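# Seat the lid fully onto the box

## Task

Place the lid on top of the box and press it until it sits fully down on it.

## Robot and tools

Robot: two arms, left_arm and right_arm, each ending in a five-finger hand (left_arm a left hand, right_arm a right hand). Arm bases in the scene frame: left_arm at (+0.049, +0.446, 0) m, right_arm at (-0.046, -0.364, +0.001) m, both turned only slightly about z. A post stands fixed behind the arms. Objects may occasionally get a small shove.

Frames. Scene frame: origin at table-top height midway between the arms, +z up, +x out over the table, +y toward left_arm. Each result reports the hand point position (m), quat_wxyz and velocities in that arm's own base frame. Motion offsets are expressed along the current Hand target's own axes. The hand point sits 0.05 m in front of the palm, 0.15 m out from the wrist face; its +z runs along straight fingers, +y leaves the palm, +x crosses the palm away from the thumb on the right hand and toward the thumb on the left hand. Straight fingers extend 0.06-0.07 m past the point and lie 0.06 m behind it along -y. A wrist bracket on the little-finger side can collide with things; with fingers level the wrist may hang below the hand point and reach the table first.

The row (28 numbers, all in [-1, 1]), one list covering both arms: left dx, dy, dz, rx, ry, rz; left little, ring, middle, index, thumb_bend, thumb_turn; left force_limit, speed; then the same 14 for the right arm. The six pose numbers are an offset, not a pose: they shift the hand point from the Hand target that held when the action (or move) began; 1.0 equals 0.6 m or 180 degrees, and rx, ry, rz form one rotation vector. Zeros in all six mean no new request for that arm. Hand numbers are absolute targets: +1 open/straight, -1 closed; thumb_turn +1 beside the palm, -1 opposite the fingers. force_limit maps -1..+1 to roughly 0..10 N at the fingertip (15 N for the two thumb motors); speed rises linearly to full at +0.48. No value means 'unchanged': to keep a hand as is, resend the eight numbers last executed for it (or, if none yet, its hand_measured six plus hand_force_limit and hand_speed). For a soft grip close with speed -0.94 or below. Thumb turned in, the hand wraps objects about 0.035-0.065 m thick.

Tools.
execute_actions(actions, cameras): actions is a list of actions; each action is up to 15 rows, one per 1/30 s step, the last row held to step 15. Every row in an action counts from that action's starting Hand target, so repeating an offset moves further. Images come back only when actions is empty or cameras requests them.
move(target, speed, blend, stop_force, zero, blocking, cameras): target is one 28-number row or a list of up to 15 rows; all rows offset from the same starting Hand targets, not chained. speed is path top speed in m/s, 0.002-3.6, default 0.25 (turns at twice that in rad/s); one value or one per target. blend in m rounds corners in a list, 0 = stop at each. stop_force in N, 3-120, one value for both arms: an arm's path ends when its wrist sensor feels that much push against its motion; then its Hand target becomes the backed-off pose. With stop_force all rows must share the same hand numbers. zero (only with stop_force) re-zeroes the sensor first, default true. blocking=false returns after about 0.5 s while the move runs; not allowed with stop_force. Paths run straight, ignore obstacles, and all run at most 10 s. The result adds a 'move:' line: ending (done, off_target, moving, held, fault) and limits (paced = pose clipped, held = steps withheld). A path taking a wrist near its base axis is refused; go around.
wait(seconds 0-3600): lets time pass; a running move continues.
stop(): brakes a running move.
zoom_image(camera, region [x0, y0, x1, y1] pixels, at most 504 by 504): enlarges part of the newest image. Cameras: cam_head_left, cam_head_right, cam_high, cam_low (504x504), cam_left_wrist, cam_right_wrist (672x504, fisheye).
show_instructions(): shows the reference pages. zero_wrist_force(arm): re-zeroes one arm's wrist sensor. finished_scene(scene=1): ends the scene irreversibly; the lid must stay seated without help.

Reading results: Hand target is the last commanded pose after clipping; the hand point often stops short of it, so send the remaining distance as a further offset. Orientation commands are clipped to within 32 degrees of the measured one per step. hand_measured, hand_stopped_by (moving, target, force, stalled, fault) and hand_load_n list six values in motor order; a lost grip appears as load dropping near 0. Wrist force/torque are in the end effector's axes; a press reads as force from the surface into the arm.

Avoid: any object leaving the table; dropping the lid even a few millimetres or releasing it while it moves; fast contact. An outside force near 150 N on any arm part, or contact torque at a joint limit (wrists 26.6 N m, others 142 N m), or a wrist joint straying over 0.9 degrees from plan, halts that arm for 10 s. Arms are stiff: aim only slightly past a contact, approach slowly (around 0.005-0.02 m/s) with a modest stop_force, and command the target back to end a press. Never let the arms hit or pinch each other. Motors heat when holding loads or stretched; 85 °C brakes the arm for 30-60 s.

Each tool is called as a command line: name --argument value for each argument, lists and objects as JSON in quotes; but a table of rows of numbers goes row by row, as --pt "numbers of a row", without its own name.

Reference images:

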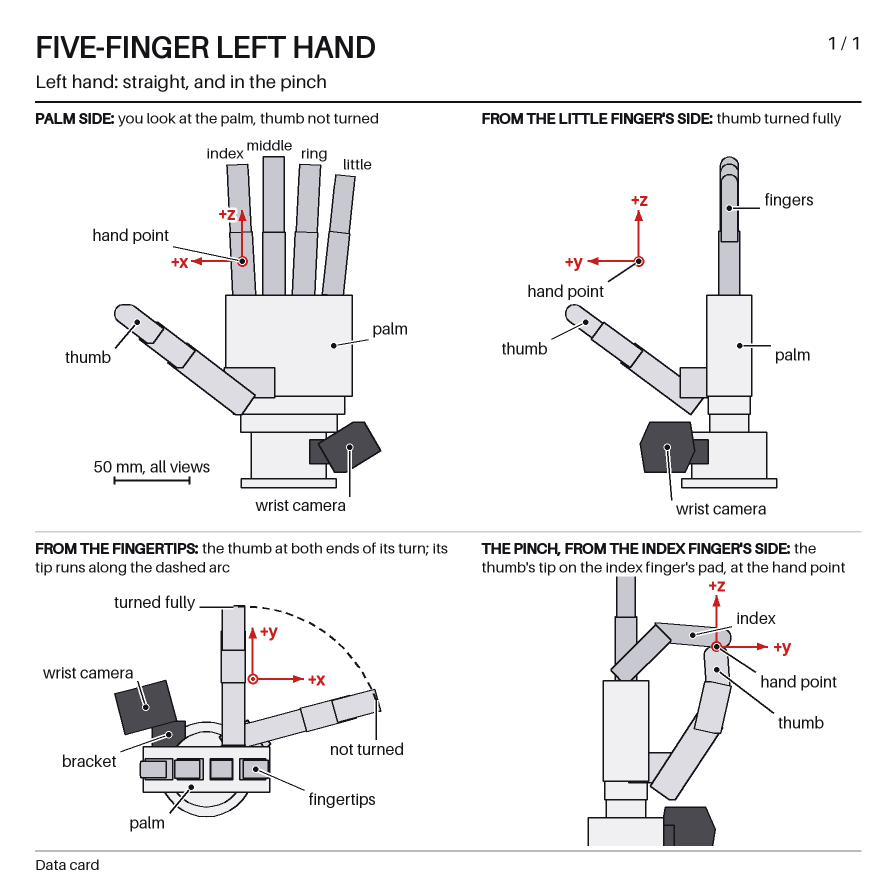

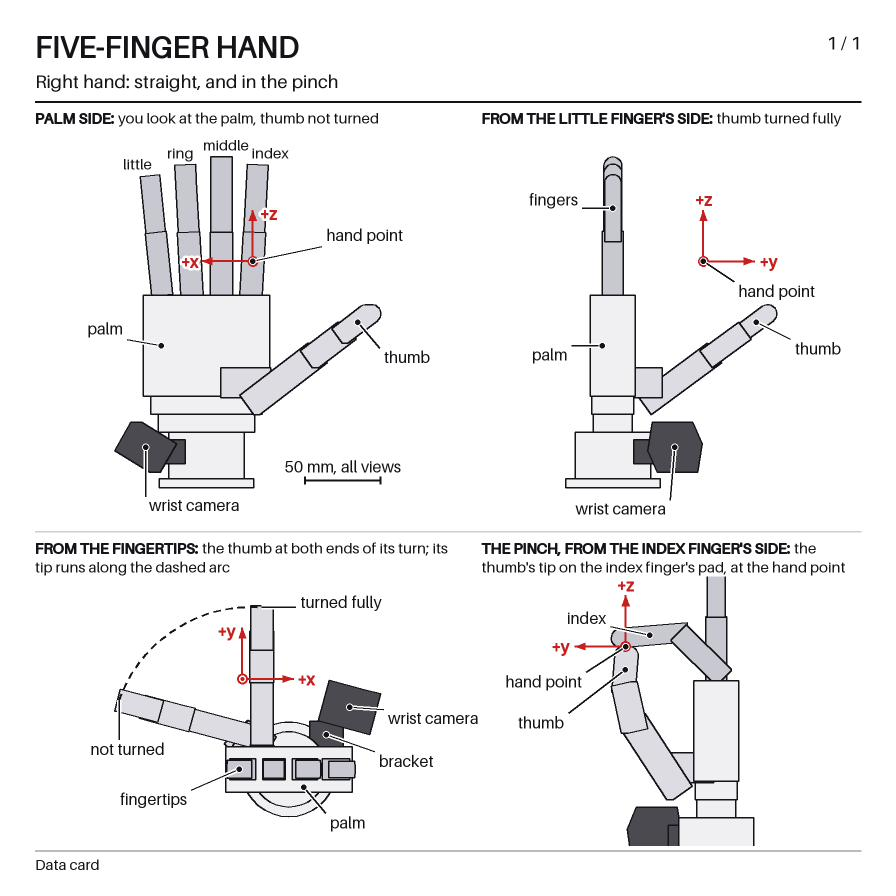

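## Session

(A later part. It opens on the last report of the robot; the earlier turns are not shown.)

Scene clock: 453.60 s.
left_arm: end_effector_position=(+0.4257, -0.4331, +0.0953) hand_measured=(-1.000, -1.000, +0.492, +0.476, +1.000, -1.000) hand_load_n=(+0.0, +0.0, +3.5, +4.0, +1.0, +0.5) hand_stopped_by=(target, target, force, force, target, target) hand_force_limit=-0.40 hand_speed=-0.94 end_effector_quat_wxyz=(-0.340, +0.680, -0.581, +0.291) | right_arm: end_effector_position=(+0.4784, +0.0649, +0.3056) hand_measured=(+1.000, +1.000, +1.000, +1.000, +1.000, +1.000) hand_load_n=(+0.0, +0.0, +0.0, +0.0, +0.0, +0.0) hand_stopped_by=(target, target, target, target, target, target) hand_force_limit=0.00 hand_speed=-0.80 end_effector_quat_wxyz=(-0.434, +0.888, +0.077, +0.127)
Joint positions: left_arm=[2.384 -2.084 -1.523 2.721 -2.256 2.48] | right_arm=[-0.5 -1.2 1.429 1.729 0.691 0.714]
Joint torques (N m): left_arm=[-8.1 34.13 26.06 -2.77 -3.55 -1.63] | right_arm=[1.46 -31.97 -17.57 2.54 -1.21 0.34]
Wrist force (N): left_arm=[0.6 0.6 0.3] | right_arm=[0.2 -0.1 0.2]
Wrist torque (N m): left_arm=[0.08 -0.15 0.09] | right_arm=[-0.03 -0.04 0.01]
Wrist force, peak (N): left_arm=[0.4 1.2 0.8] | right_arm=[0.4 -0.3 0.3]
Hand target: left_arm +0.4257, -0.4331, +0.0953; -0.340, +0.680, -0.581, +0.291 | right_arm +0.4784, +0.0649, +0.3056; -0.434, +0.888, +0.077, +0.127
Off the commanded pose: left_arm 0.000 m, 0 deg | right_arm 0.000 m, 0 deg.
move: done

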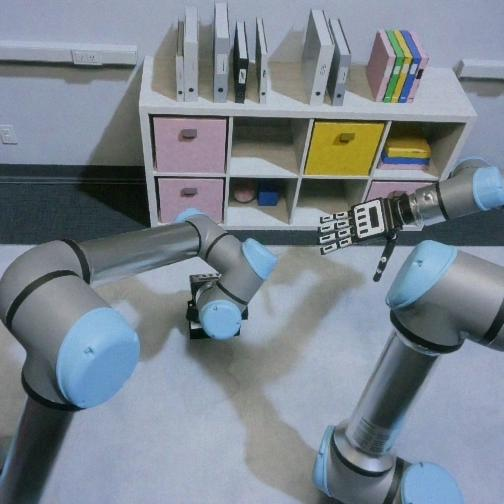

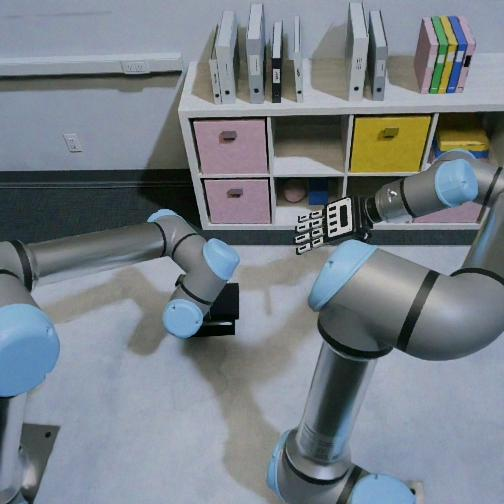

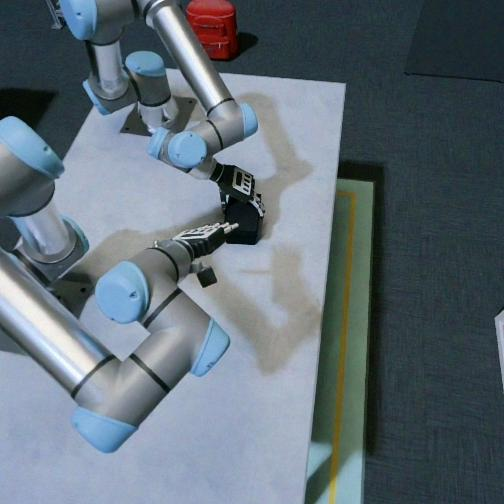

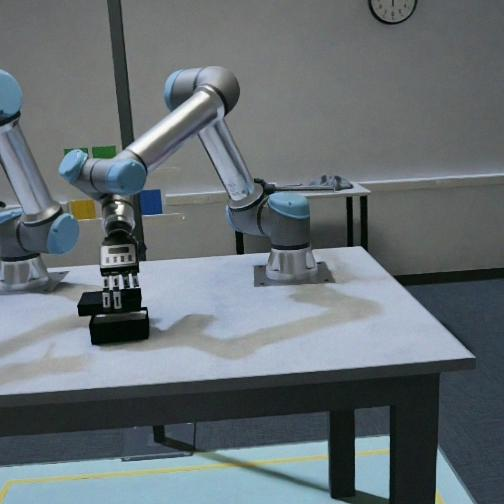

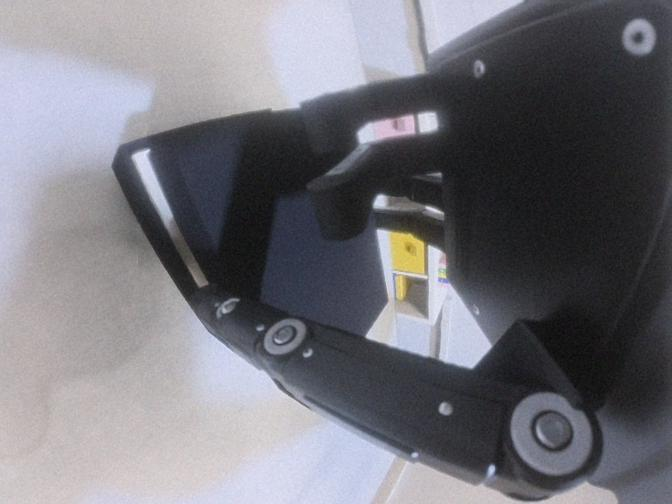

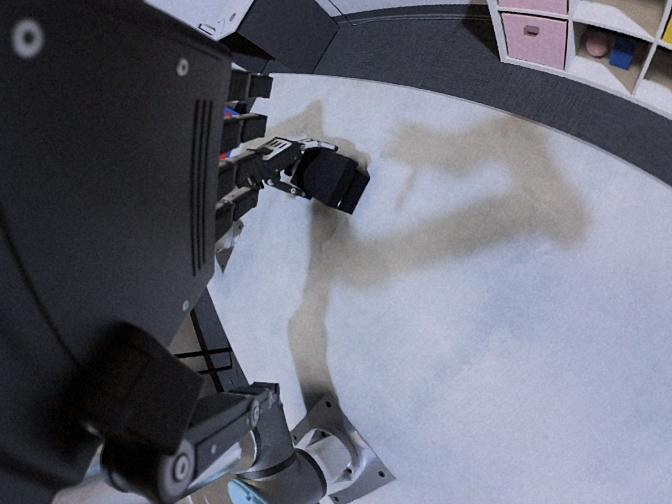

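move --target '[-0.0258, 0.0195, 0.0158, 0, 0, 0, -1, -1, 0.2, 0.2, 1, -1, -0.4, -0.94, 0,0,0,0,0,0, 1,1,1,1,1,1, 0.0, -0.8]' --speed 0.04 --cameras '["all"]'

zoom_image --camera "cam_low" --region '[80, 285, 160, 350]'

zoom_image --camera "cam_high" --region '[215, 190, 275, 250]'

zoom_image --camera "cam_right_wrist" --region '[290, 140, 380, 220]'

zoom_image --camera "cam_left_wrist" --region '[90, 90, 420, 360]'

zoom_image --camera "cam_head_right" --region '[160, 270, 250, 350]'

Scene clock: 518.50 s.
left_arm: end_effector_position=(+0.4239, -0.4178, +0.0803) hand_measured=(-1.000, -1.000, +0.492, +0.476, +1.000, -1.000) hand_load_n=(+0.0, +0.0, +3.0, +4.0, +1.0, +0.5) hand_stopped_by=(target, target, force, force, target, target) hand_force_limit=-0.40 hand_speed=-0.94 end_effector_quat_wxyz=(-0.340, +0.680, -0.581, +0.291) | right_arm: end_effector_position=(+0.4784, +0.0649, +0.3056) hand_measured=(+1.000, +1.000, +1.000, +1.000, +1.000, +1.000) hand_load_n=(-0.5, +0.0, +0.0, +0.0, +0.0, +0.0) hand_stopped_by=(target, target, target, target, target, target) hand_force_limit=0.00 hand_speed=-0.80 end_effector_quat_wxyz=(-0.434, +0.888, +0.077, +0.127)
Joint positions: left_arm=[2.405 -2.068 -1.589 2.784 -2.243 2.5] | right_arm=[-0.5 -1.2 1.429 1.729 0.691 0.714]
Joint torques (N m): left_arm=[7.21 48.74 9.07 0.93 1.71 1.13] | right_arm=[1.34 -31.81 -17.44 2.53 -1.17 0.51]
Wrist force (N): left_arm=[0.6 0.4 0.6] | right_arm=[0.3 -0.3 0.0]
Wrist torque (N m): left_arm=[0.04 -0.14 0.03] | right_arm=[-0.04 -0.05 0.01]
Wrist force, peak (N): left_arm=[0.6 0.7 0.7] | right_arm=[0.3 -0.1 0.5]
Hand target: left_arm +0.4239, -0.4178, +0.0802; -0.340, +0.680, -0.581, +0.291 | right_arm +0.4784, +0.0649, +0.3056; -0.434, +0.888, +0.077, +0.127
Off the commanded pose: left_arm 0.000 m, 0 deg | right_arm 0.000 m, 0 deg.
move: done

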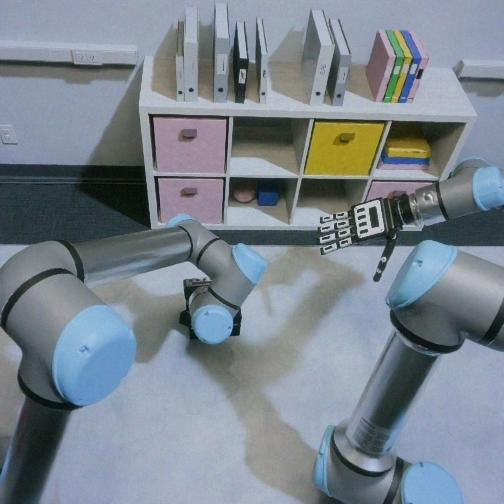

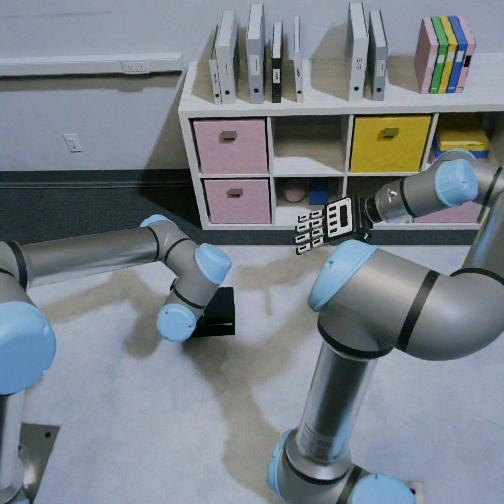

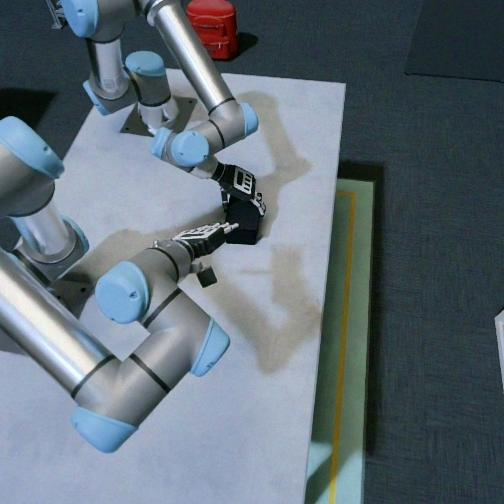

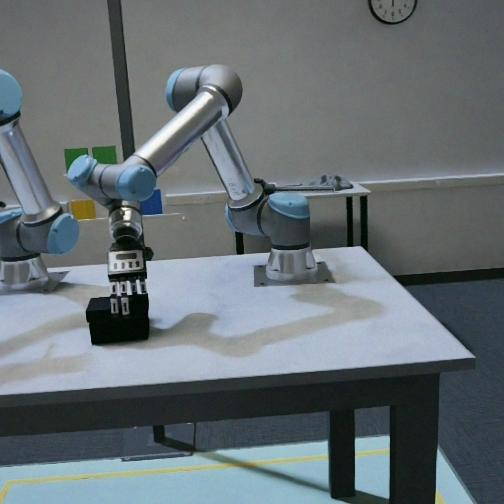

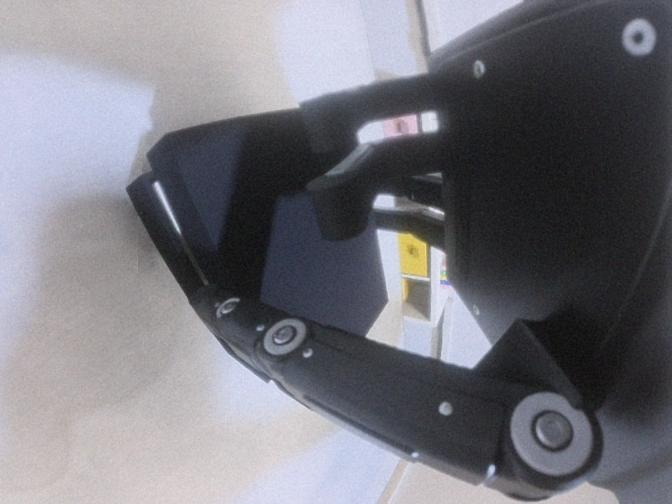

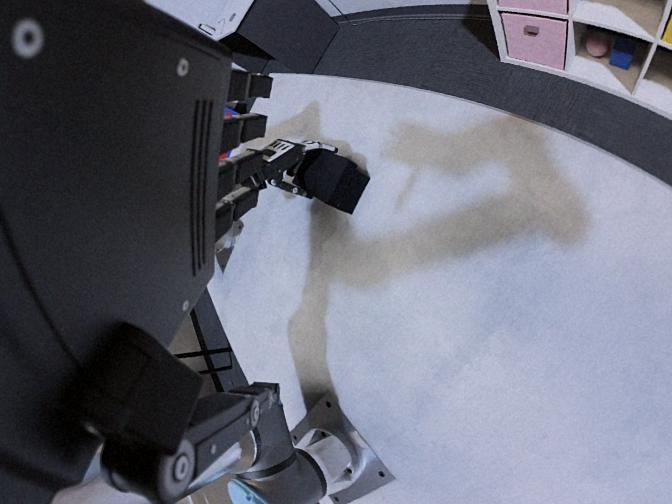

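Scaled by 6.300 from the camera's image (finer frame: 720x720).

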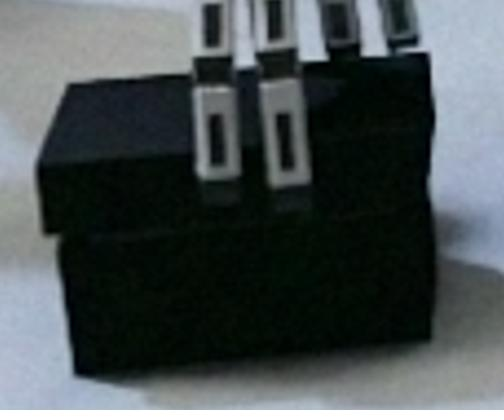

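Scaled by 8.400 from the camera's image (finer frame: 720x720).

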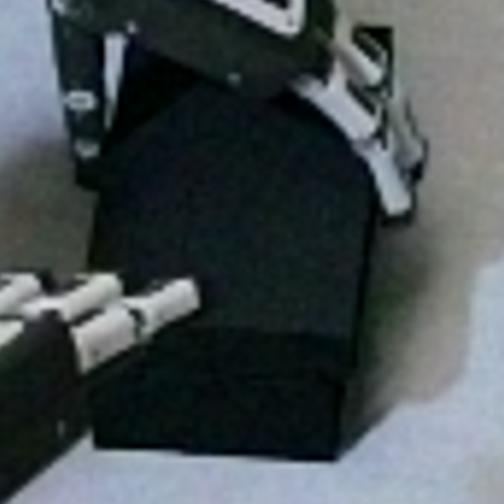

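Scaled by 5.600 from the camera's image (finer frame: 960x720).

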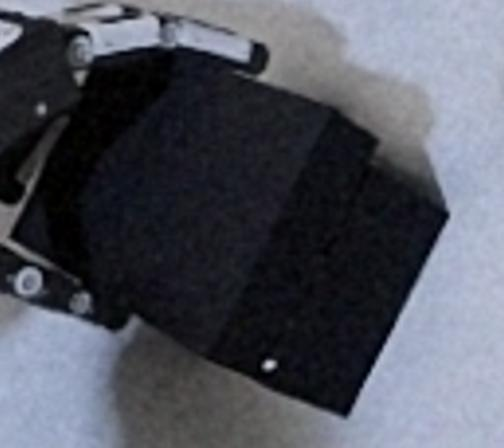

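Scaled by 1.527 from the camera's image (finer frame: 960x720).

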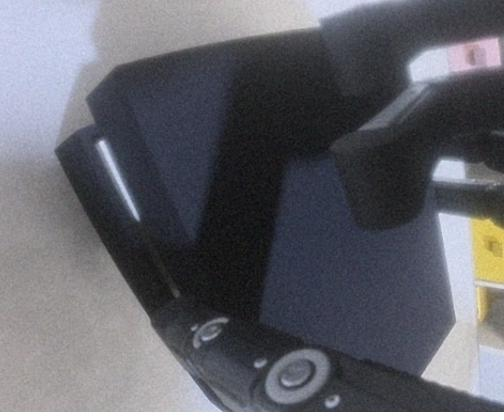

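Scaled by 5.600 from the camera's image (finer frame: 720x720).

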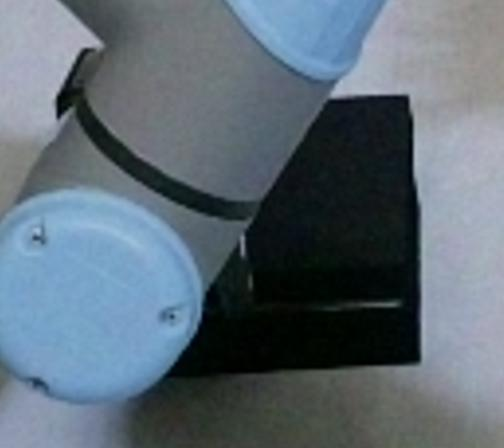

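zoom_image --camera "cam_head_left" --region '[170, 270, 250, 350]'

zoom_image --camera "cam_head_right" --region '[195, 300, 240, 345]'

zoom_image --camera "cam_low" --region '[80, 295, 120, 350]'

zoom_image --camera "cam_low" --region '[115, 285, 160, 350]'

Scaled by 6.300 from the camera's image (finer frame: 720x720).

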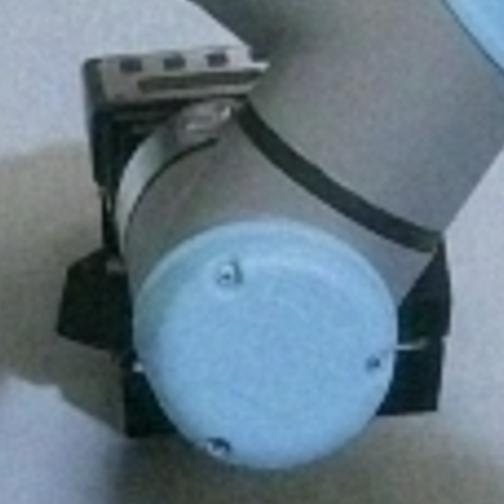

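Scaled by 11.200 from the camera's image (finer frame: 720x720).

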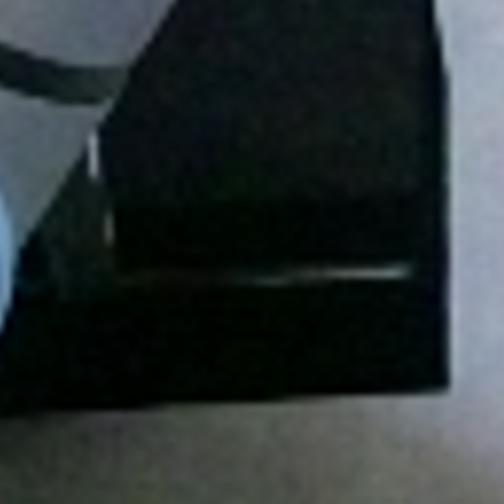

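Scaled by 9.164 from the camera's image (finer frame: 720x720).

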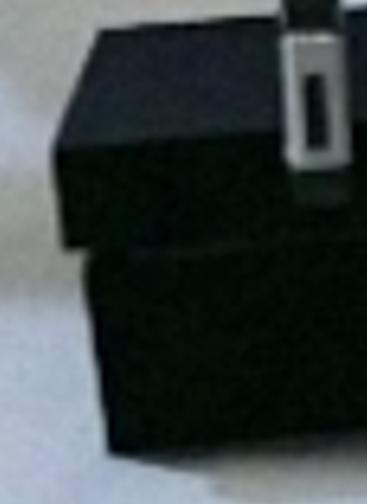

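Scaled by 7.754 from the camera's image (finer frame: 720x720).

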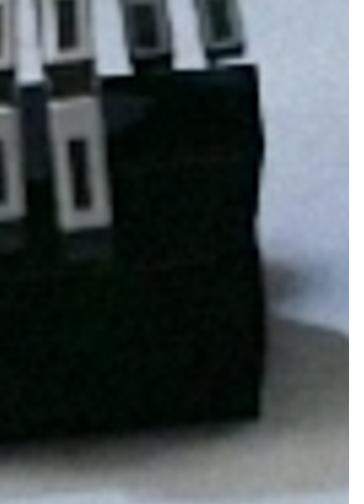

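move --target '[-0.0027, 0.0013, -0.0018, 0, 0, 0, -1, -1, 0.2, 0.2, 1, -1, -0.4, -0.94, 0,0,0,0,0,0, 1,1,1,1,1,1, 0.0, -0.8]' --speed 0.02

move --target '[0, 0.04, 0.03, 0, 0, 0, -1, -1, 0.2, 0.2, 1, -1, -0.4, -0.94, 0,0,0,0,0,0, 1,1,1,1,1,1, 0.0, -0.8]' --speed 0.008 --stop_force 3 --cameras '["all"]'

zoom_image --camera "cam_low" --region '[80, 285, 160, 350]'

zoom_image --camera "cam_high" --region '[215, 190, 275, 250]'

zoom_image --camera "cam_right_wrist" --region '[290, 140, 380, 220]'

zoom_image --camera "cam_left_wrist" --region '[90, 90, 420, 360]'

zoom_image --camera "cam_head_right" --region '[160, 270, 250, 350]'

Scene clock: 637.97 s.
left_arm: end_effector_position=(+0.4224, -0.4164, +0.0802) hand_measured=(-1.000, -1.000, +0.492, +0.476, +1.000, -1.000) hand_load_n=(+0.0, +0.0, +3.0, +3.5, +0.5, +1.0) hand_stopped_by=(target, target, force, force, target, target) hand_force_limit=-0.40 hand_speed=-0.94 end_effector_quat_wxyz=(-0.340, +0.680, -0.581, +0.291) | right_arm: end_effector_position=(+0.4784, +0.0649, +0.3056) hand_measured=(+1.000, +1.000, +1.000, +1.000, +1.000, +1.000) hand_load_n=(+0.0, +0.0, +0.0, +0.0, +0.0, +0.0) hand_stopped_by=(target, target, target, target, target, target) hand_force_limit=0.00 hand_speed=-0.80 end_effector_quat_wxyz=(-0.434, +0.888, +0.077, +0.127)
Joint positions: left_arm=[2.405 -2.064 -1.596 2.786 -2.243 2.5] | right_arm=[-0.5 -1.2 1.429 1.729 0.691 0.714]
Joint torques (N m): left_arm=[1.04 49.83 8.76 0.95 0.45 -0.2] | right_arm=[1.51 -31.27 -16.64 2.51 -1.28 0.56]
Wrist force (N): left_arm=[0.4 0.5 0.5] | right_arm=[0.4 0.0 0.1]
Wrist torque (N m): left_arm=[0.05 -0.11 0.01] | right_arm=[0.00 -0.06 0.02]
Wrist force, peak (N): left_arm=[0.6 0.7 0.5] | right_arm=[0.3 0.2 0.5]
Hand target: left_arm +0.4223, -0.4164, +0.0802; -0.340, +0.680, -0.581, +0.291 | right_arm +0.4784, +0.0649, +0.3056; -0.434, +0.888, +0.077, +0.127
Off the commanded pose: left_arm 0.000 m, 0 deg | right_arm 0.000 m, 0 deg.
move: done

Scene clock: 640.17 s.
left_arm: end_effector_position=(+0.4223, -0.4164, +0.0727) hand_measured=(-1.000, -1.000, +0.492, +0.476, +1.000, -1.000) hand_load_n=(+0.0, +0.0, +3.0, +4.0, +1.0, +0.5) hand_stopped_by=(target, target, force, force, target, target) hand_force_limit=-0.40 hand_speed=-0.94 end_effector_quat_wxyz=(-0.340, +0.680, -0.581, +0.291) | right_arm: end_effector_position=(+0.4784, +0.0649, +0.3056) hand_measured=(+1.000, +1.000, +1.000, +1.000, +1.000, +1.000) hand_load_n=(+0.0, +0.0, +0.0, +0.0, +0.0, +0.0) hand_stopped_by=(target, target, target, target, target, target) hand_force_limit=0.00 hand_speed=-0.80 end_effector_quat_wxyz=(-0.434, +0.888, +0.077, +0.127)
Joint positions: left_arm=[2.405 -2.073 -1.604 2.803 -2.243 2.5] | right_arm=[-0.5 -1.2 1.429 1.729 0.691 0.714]
Joint torques (N m): left_arm=[-6.57 46.9 24.16 -3 -2.67 -1.12] | right_arm=[1.6 -32.44 -16.9 2.37 -1.22 0.59]
Wrist force (N): left_arm=[0.1 -2.3 -1.6] | right_arm=[0.0 -0.2 0.0]
Wrist torque (N m): left_arm=[-0.08 -0.12 0.04] | right_arm=[-0.02 0.00 0.00]
Wrist force, peak (N): left_arm=[-0.8 -9.2 -6.2] | right_arm=[0.4 -0.4 0.4]
Hand target: left_arm +0.4223, -0.4164, +0.0727; -0.340, +0.680, -0.581, +0.291 (not the last commanded pose) | right_arm +0.4784, +0.0649, +0.3056; -0.434, +0.888, +0.077, +0.127
Off the commanded pose: left_arm 0.023 m, 0 deg | right_arm 0.000 m, 0 deg.
move: contact (left_arm)

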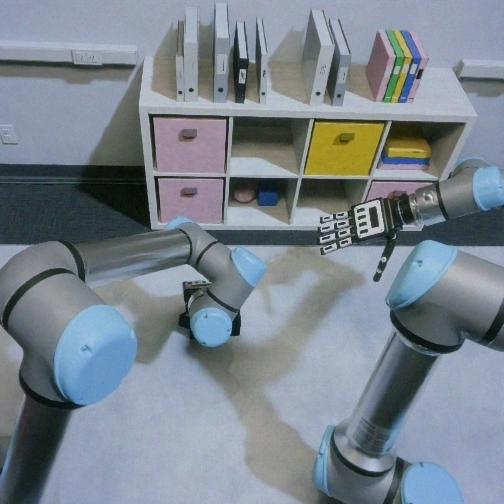

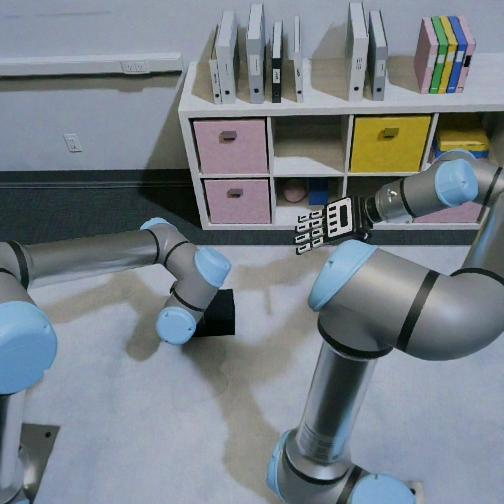

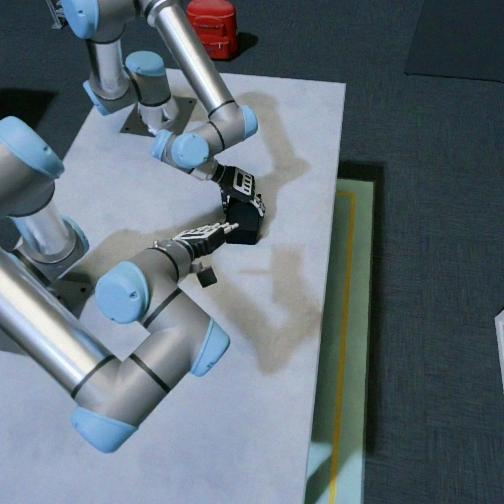

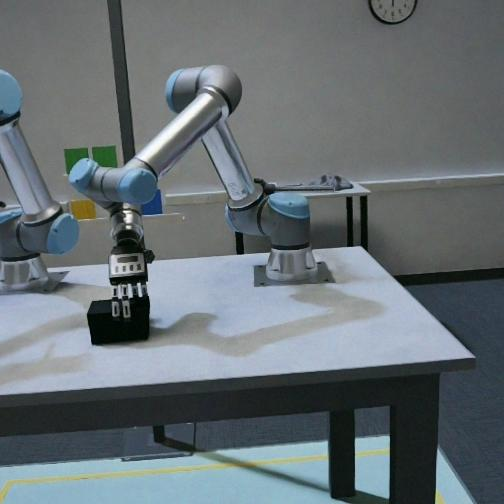

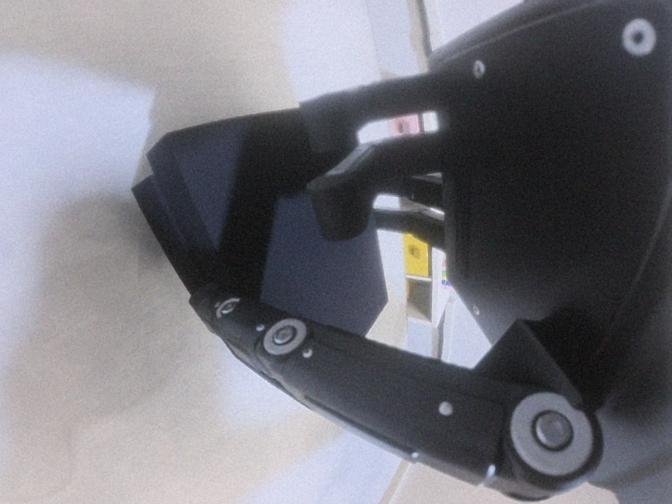

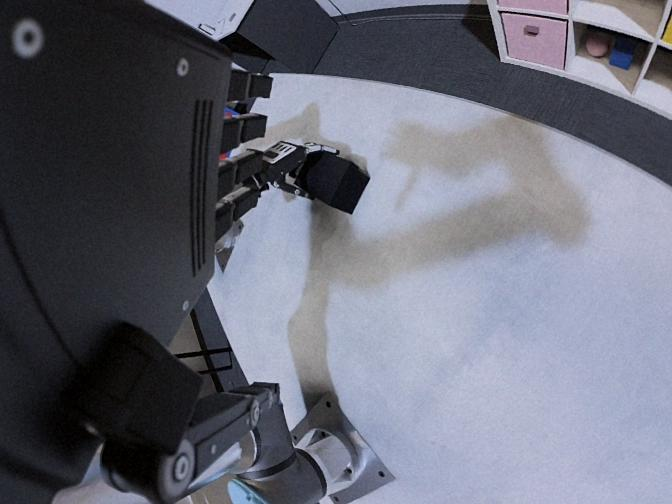

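Scaled by 6.300 from the camera's image (finer frame: 720x720).

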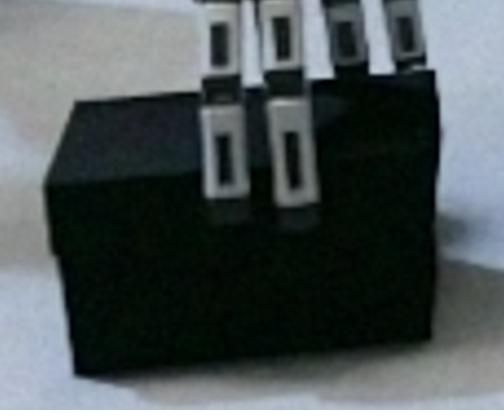

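Scaled by 8.400 from the camera's image (finer frame: 720x720).

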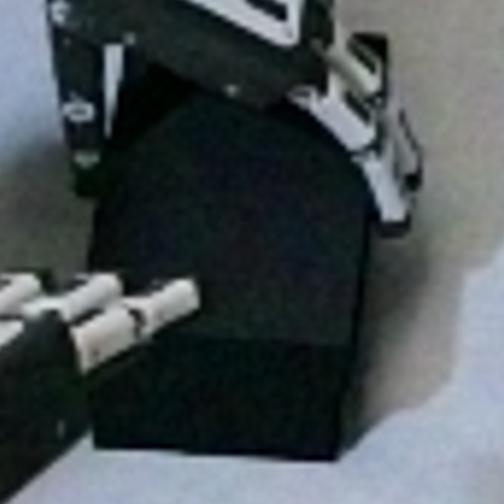

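Scaled by 5.600 from the camera's image (finer frame: 960x720).

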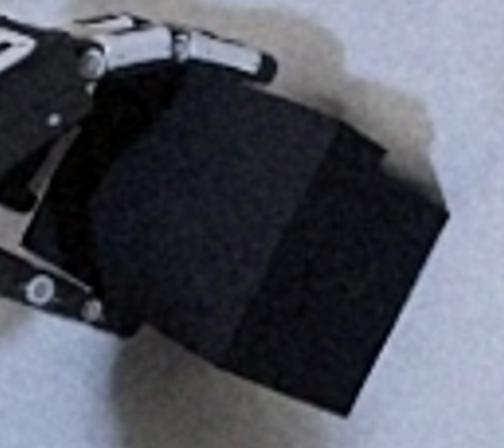

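Scaled by 1.527 from the camera's image (finer frame: 960x720).

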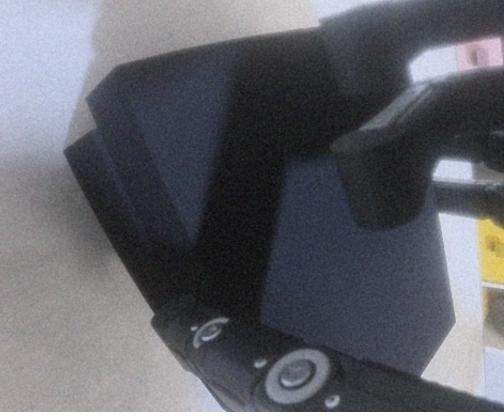

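Scaled by 5.600 from the camera's image (finer frame: 720x720).

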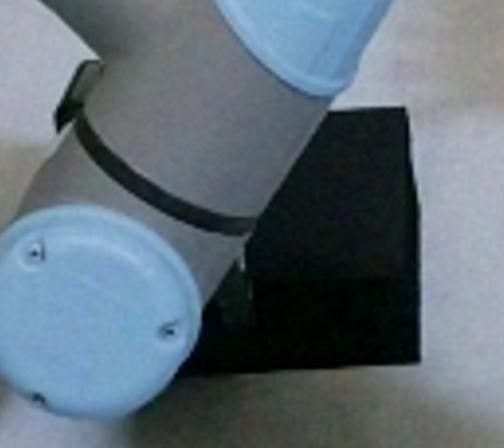

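execute_actions --actions '[]' --cameras '["all"]'

Scene clock: 667.40 s.
left_arm: end_effector_position=(+0.4223, -0.4164, +0.0727) hand_measured=(-1.000, -1.000, +0.492, +0.476, +1.000, -1.000) hand_load_n=(+0.0, +0.0, +3.0, +4.0, +0.5, +0.5) hand_stopped_by=(target, target, force, force, target, target) hand_force_limit=-0.40 hand_speed=-0.94 end_effector_quat_wxyz=(-0.340, +0.680, -0.581, +0.291) | right_arm: end_effector_position=(+0.4784, +0.0649, +0.3056) hand_measured=(+1.000, +1.000, +1.000, +1.000, +1.000, +1.000) hand_load_n=(+0.0, +0.0, +0.0, +0.0, +0.0, +0.0) hand_stopped_by=(target, target, target, target, target, target) hand_force_limit=0.00 hand_speed=-0.80 end_effector_quat_wxyz=(-0.434, +0.888, +0.077, +0.127)
Joint positions: left_arm=[2.405 -2.073 -1.604 2.803 -2.243 2.5] | right_arm=[-0.5 -1.2 1.429 1.729 0.691 0.714]
Joint velocities: within noise
Joint torques (N m): left_arm=[-4.54 46.68 23.4 -2.87 -2.18 -0.72] | right_arm=[1.51 -31.82 -17.33 2.55 -1.1 0.59]
Motor temperatures (°C): left_arm=[28 29 31 44 34 43] | right_arm=[29 27 30 40 40 34]
Wrist force (N): left_arm=[0.1 -2.3 -1.3] | right_arm=[0.1 -0.3 0.2]
Wrist torque (N m): left_arm=[-0.10 -0.11 0.04] | right_arm=[-0.06 -0.02 0.00]
Wrist force, peak (N): left_arm=[0.4 -2.2 -1.9] | right_arm=[0.5 -0.3 0.2]
Hand target: left_arm +0.4223, -0.4164, +0.0727; -0.340, +0.680, -0.581, +0.291 (not the last commanded pose) | right_arm +0.4784, +0.0649, +0.3056; -0.434, +0.888, +0.077, +0.127
Off the commanded pose: left_arm 0.023 m, 0 deg | right_arm 0.000 m, 0 deg.

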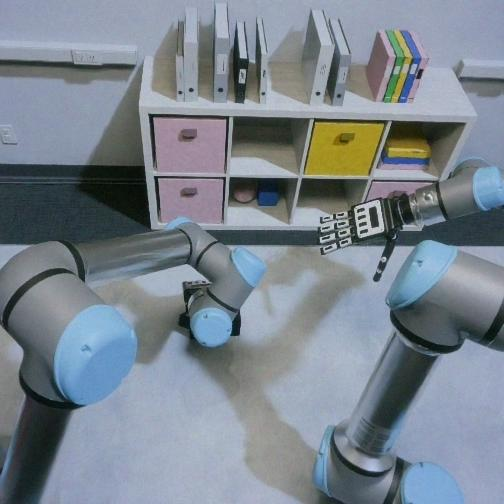

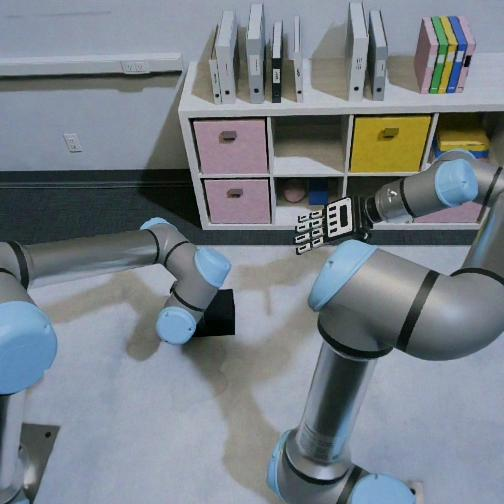

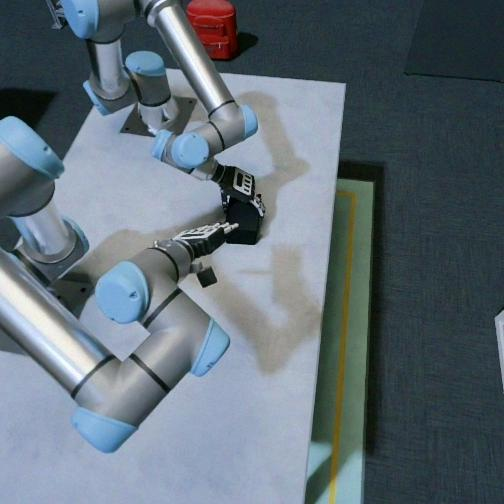

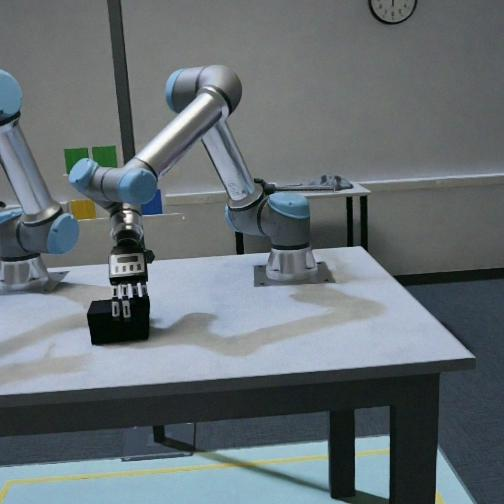

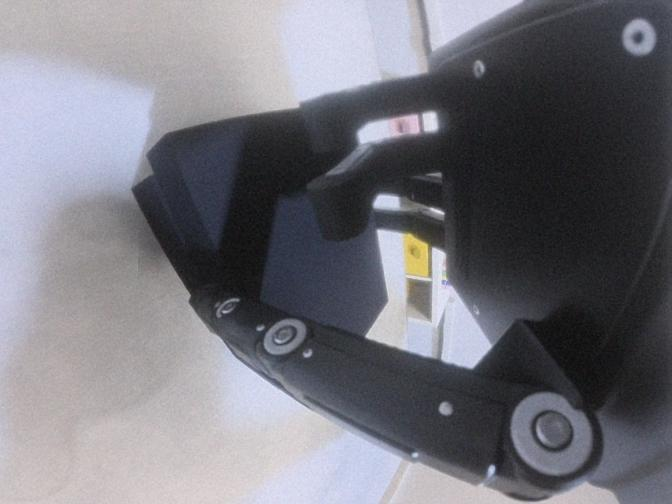

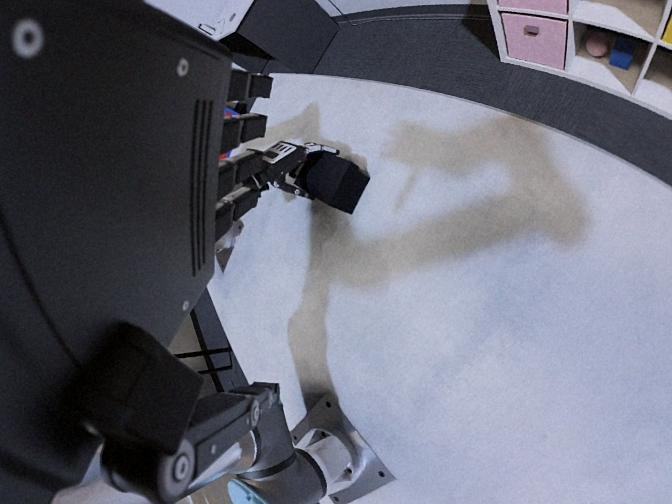

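zoom_image --camera "cam_low" --region '[80, 285, 160, 350]'

zoom_image --camera "cam_left_wrist" --region '[110, 100, 350, 320]'

zoom_image --camera "cam_right_wrist" --region '[290, 130, 390, 220]'

zoom_image --camera "cam_high" --region '[215, 185, 275, 250]'

Scaled by 6.300 from the camera's image (finer frame: 720x720).

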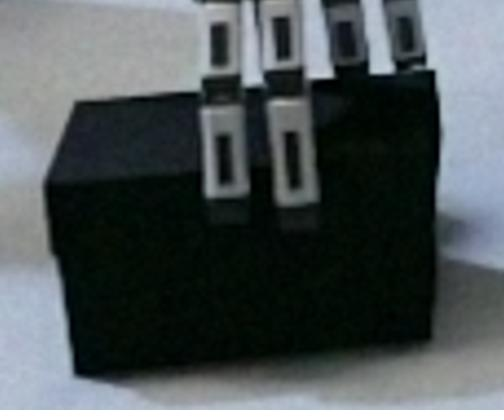

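Scaled by 2.100 from the camera's image (finer frame: 960x720).

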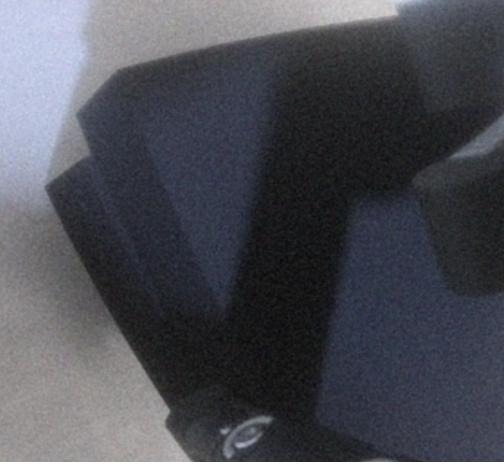

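Scaled by 5.040 from the camera's image (finer frame: 960x720).

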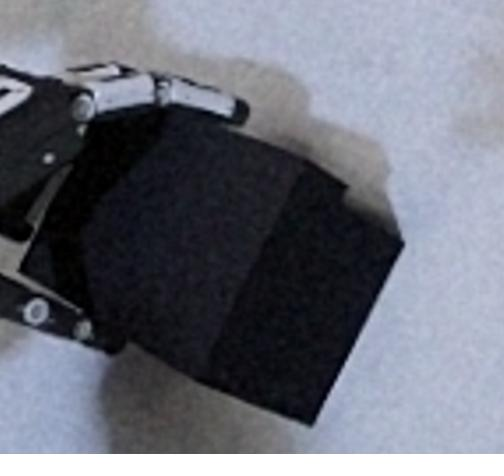

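Scaled by 7.754 from the camera's image (finer frame: 720x720).

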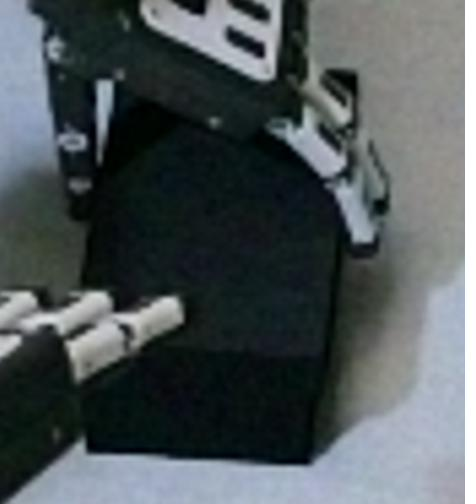

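zoom_image --camera "cam_right_wrist" --region '[325, 155, 375, 220]'

zoom_image --camera "cam_low" --region '[130, 290, 160, 345]'

zoom_image --camera "cam_low" --region '[82, 300, 112, 350]'

zoom_image --camera "cam_high" --region '[223, 205, 263, 247]'

Scaled by 7.754 from the camera's image (finer frame: 960x720).

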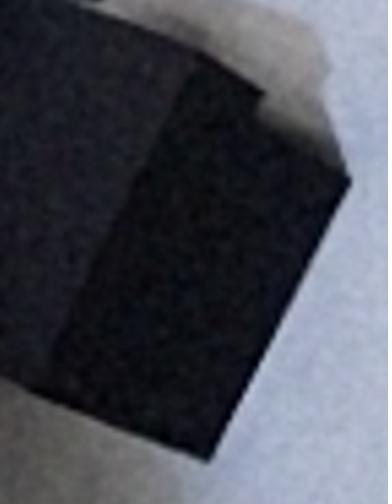

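Scaled by 9.164 from the camera's image (finer frame: 720x720).

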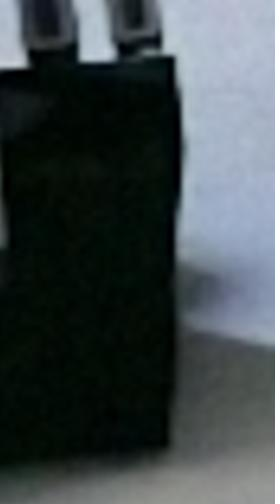

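Scaled by 10.080 from the camera's image (finer frame: 720x720).

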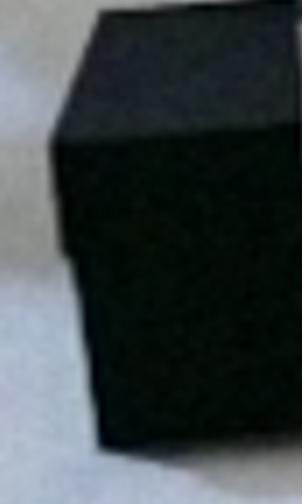

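Scaled by 12.000 from the camera's image (finer frame: 720x720).

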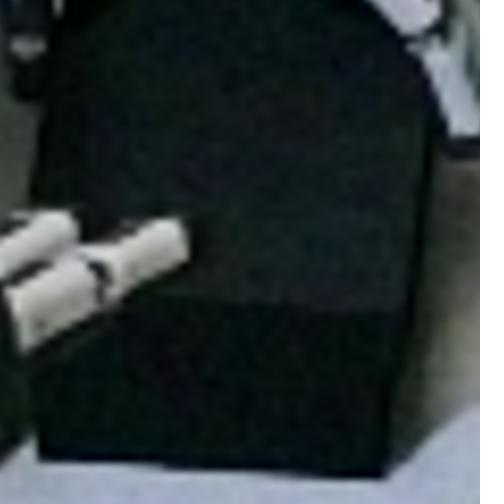

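move --target '[0,-0.004,-0.003,0,0,0,-1,-1,0.2,0.2,1,-1,-0.4,-0.94,0,0,0,0,0,0,1,1,1,1,1,1,0.0,-0.8]' --speed 0.02

Scene clock: 778.87 s.
left_arm: end_effector_position=(+0.4223, -0.4164, +0.0756) hand_measured=(-1.000, -1.000, +0.492, +0.476, +1.000, -1.000) hand_load_n=(+0.0, +0.0, +2.5, +4.0, +0.5, +0.5) hand_stopped_by=(target, target, force, force, target, target) hand_force_limit=-0.40 hand_speed=-0.94 end_effector_quat_wxyz=(-0.340, +0.680, -0.581, +0.291) | right_arm: end_effector_position=(+0.4784, +0.0649, +0.3056) hand_measured=(+1.000, +1.000, +1.000, +1.000, +1.000, +1.000) hand_load_n=(+0.0, +0.0, +0.0, +0.0, +0.0, +0.0) hand_stopped_by=(target, target, target, target, target, target) hand_force_limit=0.00 hand_speed=-0.80 end_effector_quat_wxyz=(-0.434, +0.888, +0.077, +0.127)
Joint positions: left_arm=[2.405 -2.069 -1.601 2.797 -2.243 2.5] | right_arm=[-0.5 -1.2 1.429 1.729 0.691 0.714]
Joint torques (N m): left_arm=[-2.86 50.53 25.97 -2.7 -1.91 0.28] | right_arm=[1.76 -31.85 -16.95 2.57 -1.21 0.75]
Wrist force (N): left_arm=[0.2 0.5 0.7] | right_arm=[0.2 -0.3 0.1]
Wrist torque (N m): left_arm=[0.05 -0.07 0.00] | right_arm=[-0.05 -0.04 0.00]
Wrist force, peak (N): left_arm=[0.4 -2.6 -1.3] | right_arm=[0.6 -0.2 0.3]
Hand target: left_arm +0.4223, -0.4164, +0.0757; -0.340, +0.680, -0.581, +0.291 | right_arm +0.4784, +0.0649, +0.3056; -0.434, +0.888, +0.077, +0.127
Off the commanded pose: left_arm 0.000 m, 0 deg | right_arm 0.000 m, 0 deg.
move: done

move --pt "0 0.002 -0.00267 0 0 0 -1 -1 0.2 0.2 1 -1 -0.4 -0.94 0 0 0 0 0 0 1 1 1 1 1 1 0.0 -0.8" --pt "0 0.01267 0.00533 0 0 0 -1 -1 0.2 0.2 1 -1 -0.4 -0.94 0 0 0 0 0 0 1 1 1 1 1 1 0.0 -0.8" --speed '[0.02,0.006]' --stop_force 4

Scene clock: 793.47 s.
left_arm: end_effector_position=(+0.4203, -0.4167, +0.0727) hand_measured=(-1.000, -1.000, +0.492, +0.476, +1.000, -1.000) hand_load_n=(+0.0, +0.0, +3.0, +3.5, +1.0, +0.5) hand_stopped_by=(target, target, force, force, target, target) hand_force_limit=-0.40 hand_speed=-0.94 end_effector_quat_wxyz=(-0.340, +0.680, -0.581, +0.291) | right_arm: end_effector_position=(+0.4784, +0.0649, +0.3056) hand_measured=(+1.000, +1.000, +1.000, +1.000, +1.000, +1.000) hand_load_n=(+0.0, +0.0, -0.5, +0.0, +0.0, +0.0) hand_stopped_by=(target, target, target, target, target, target) hand_force_limit=0.00 hand_speed=-0.80 end_effector_quat_wxyz=(-0.434, +0.888, +0.077, +0.127)
Joint positions: left_arm=[2.402 -2.072 -1.607 2.803 -2.245 2.497] | right_arm=[-0.5 -1.2 1.429 1.729 0.691 0.714]
Joint torques (N m): left_arm=[-4.24 45.87 23.35 -3.16 0.97 -0.06] | right_arm=[0.56 -32.11 -17.39 2.44 -1.26 0.85]
Wrist force (N): left_arm=[0.8 -3.5 -3.1] | right_arm=[0.1 -0.3 0.2]
Wrist torque (N m): left_arm=[-0.14 -0.17 0.15] | right_arm=[-0.05 -0.03 0.00]
Wrist force, peak (N): left_arm=[1.1 -8.7 -5.9] | right_arm=[0.2 -0.5 0.3]
Hand target: left_arm +0.4203, -0.4167, +0.0727; -0.340, +0.680, -0.581, +0.291 (not the last commanded pose) | right_arm +0.4784, +0.0649, +0.3056; -0.434, +0.888, +0.077, +0.127
Off the commanded pose: left_arm 0.005 m, 0 deg | right_arm 0.000 m, 0 deg.
move: contact (left_arm); path passed 1 of 2 targets


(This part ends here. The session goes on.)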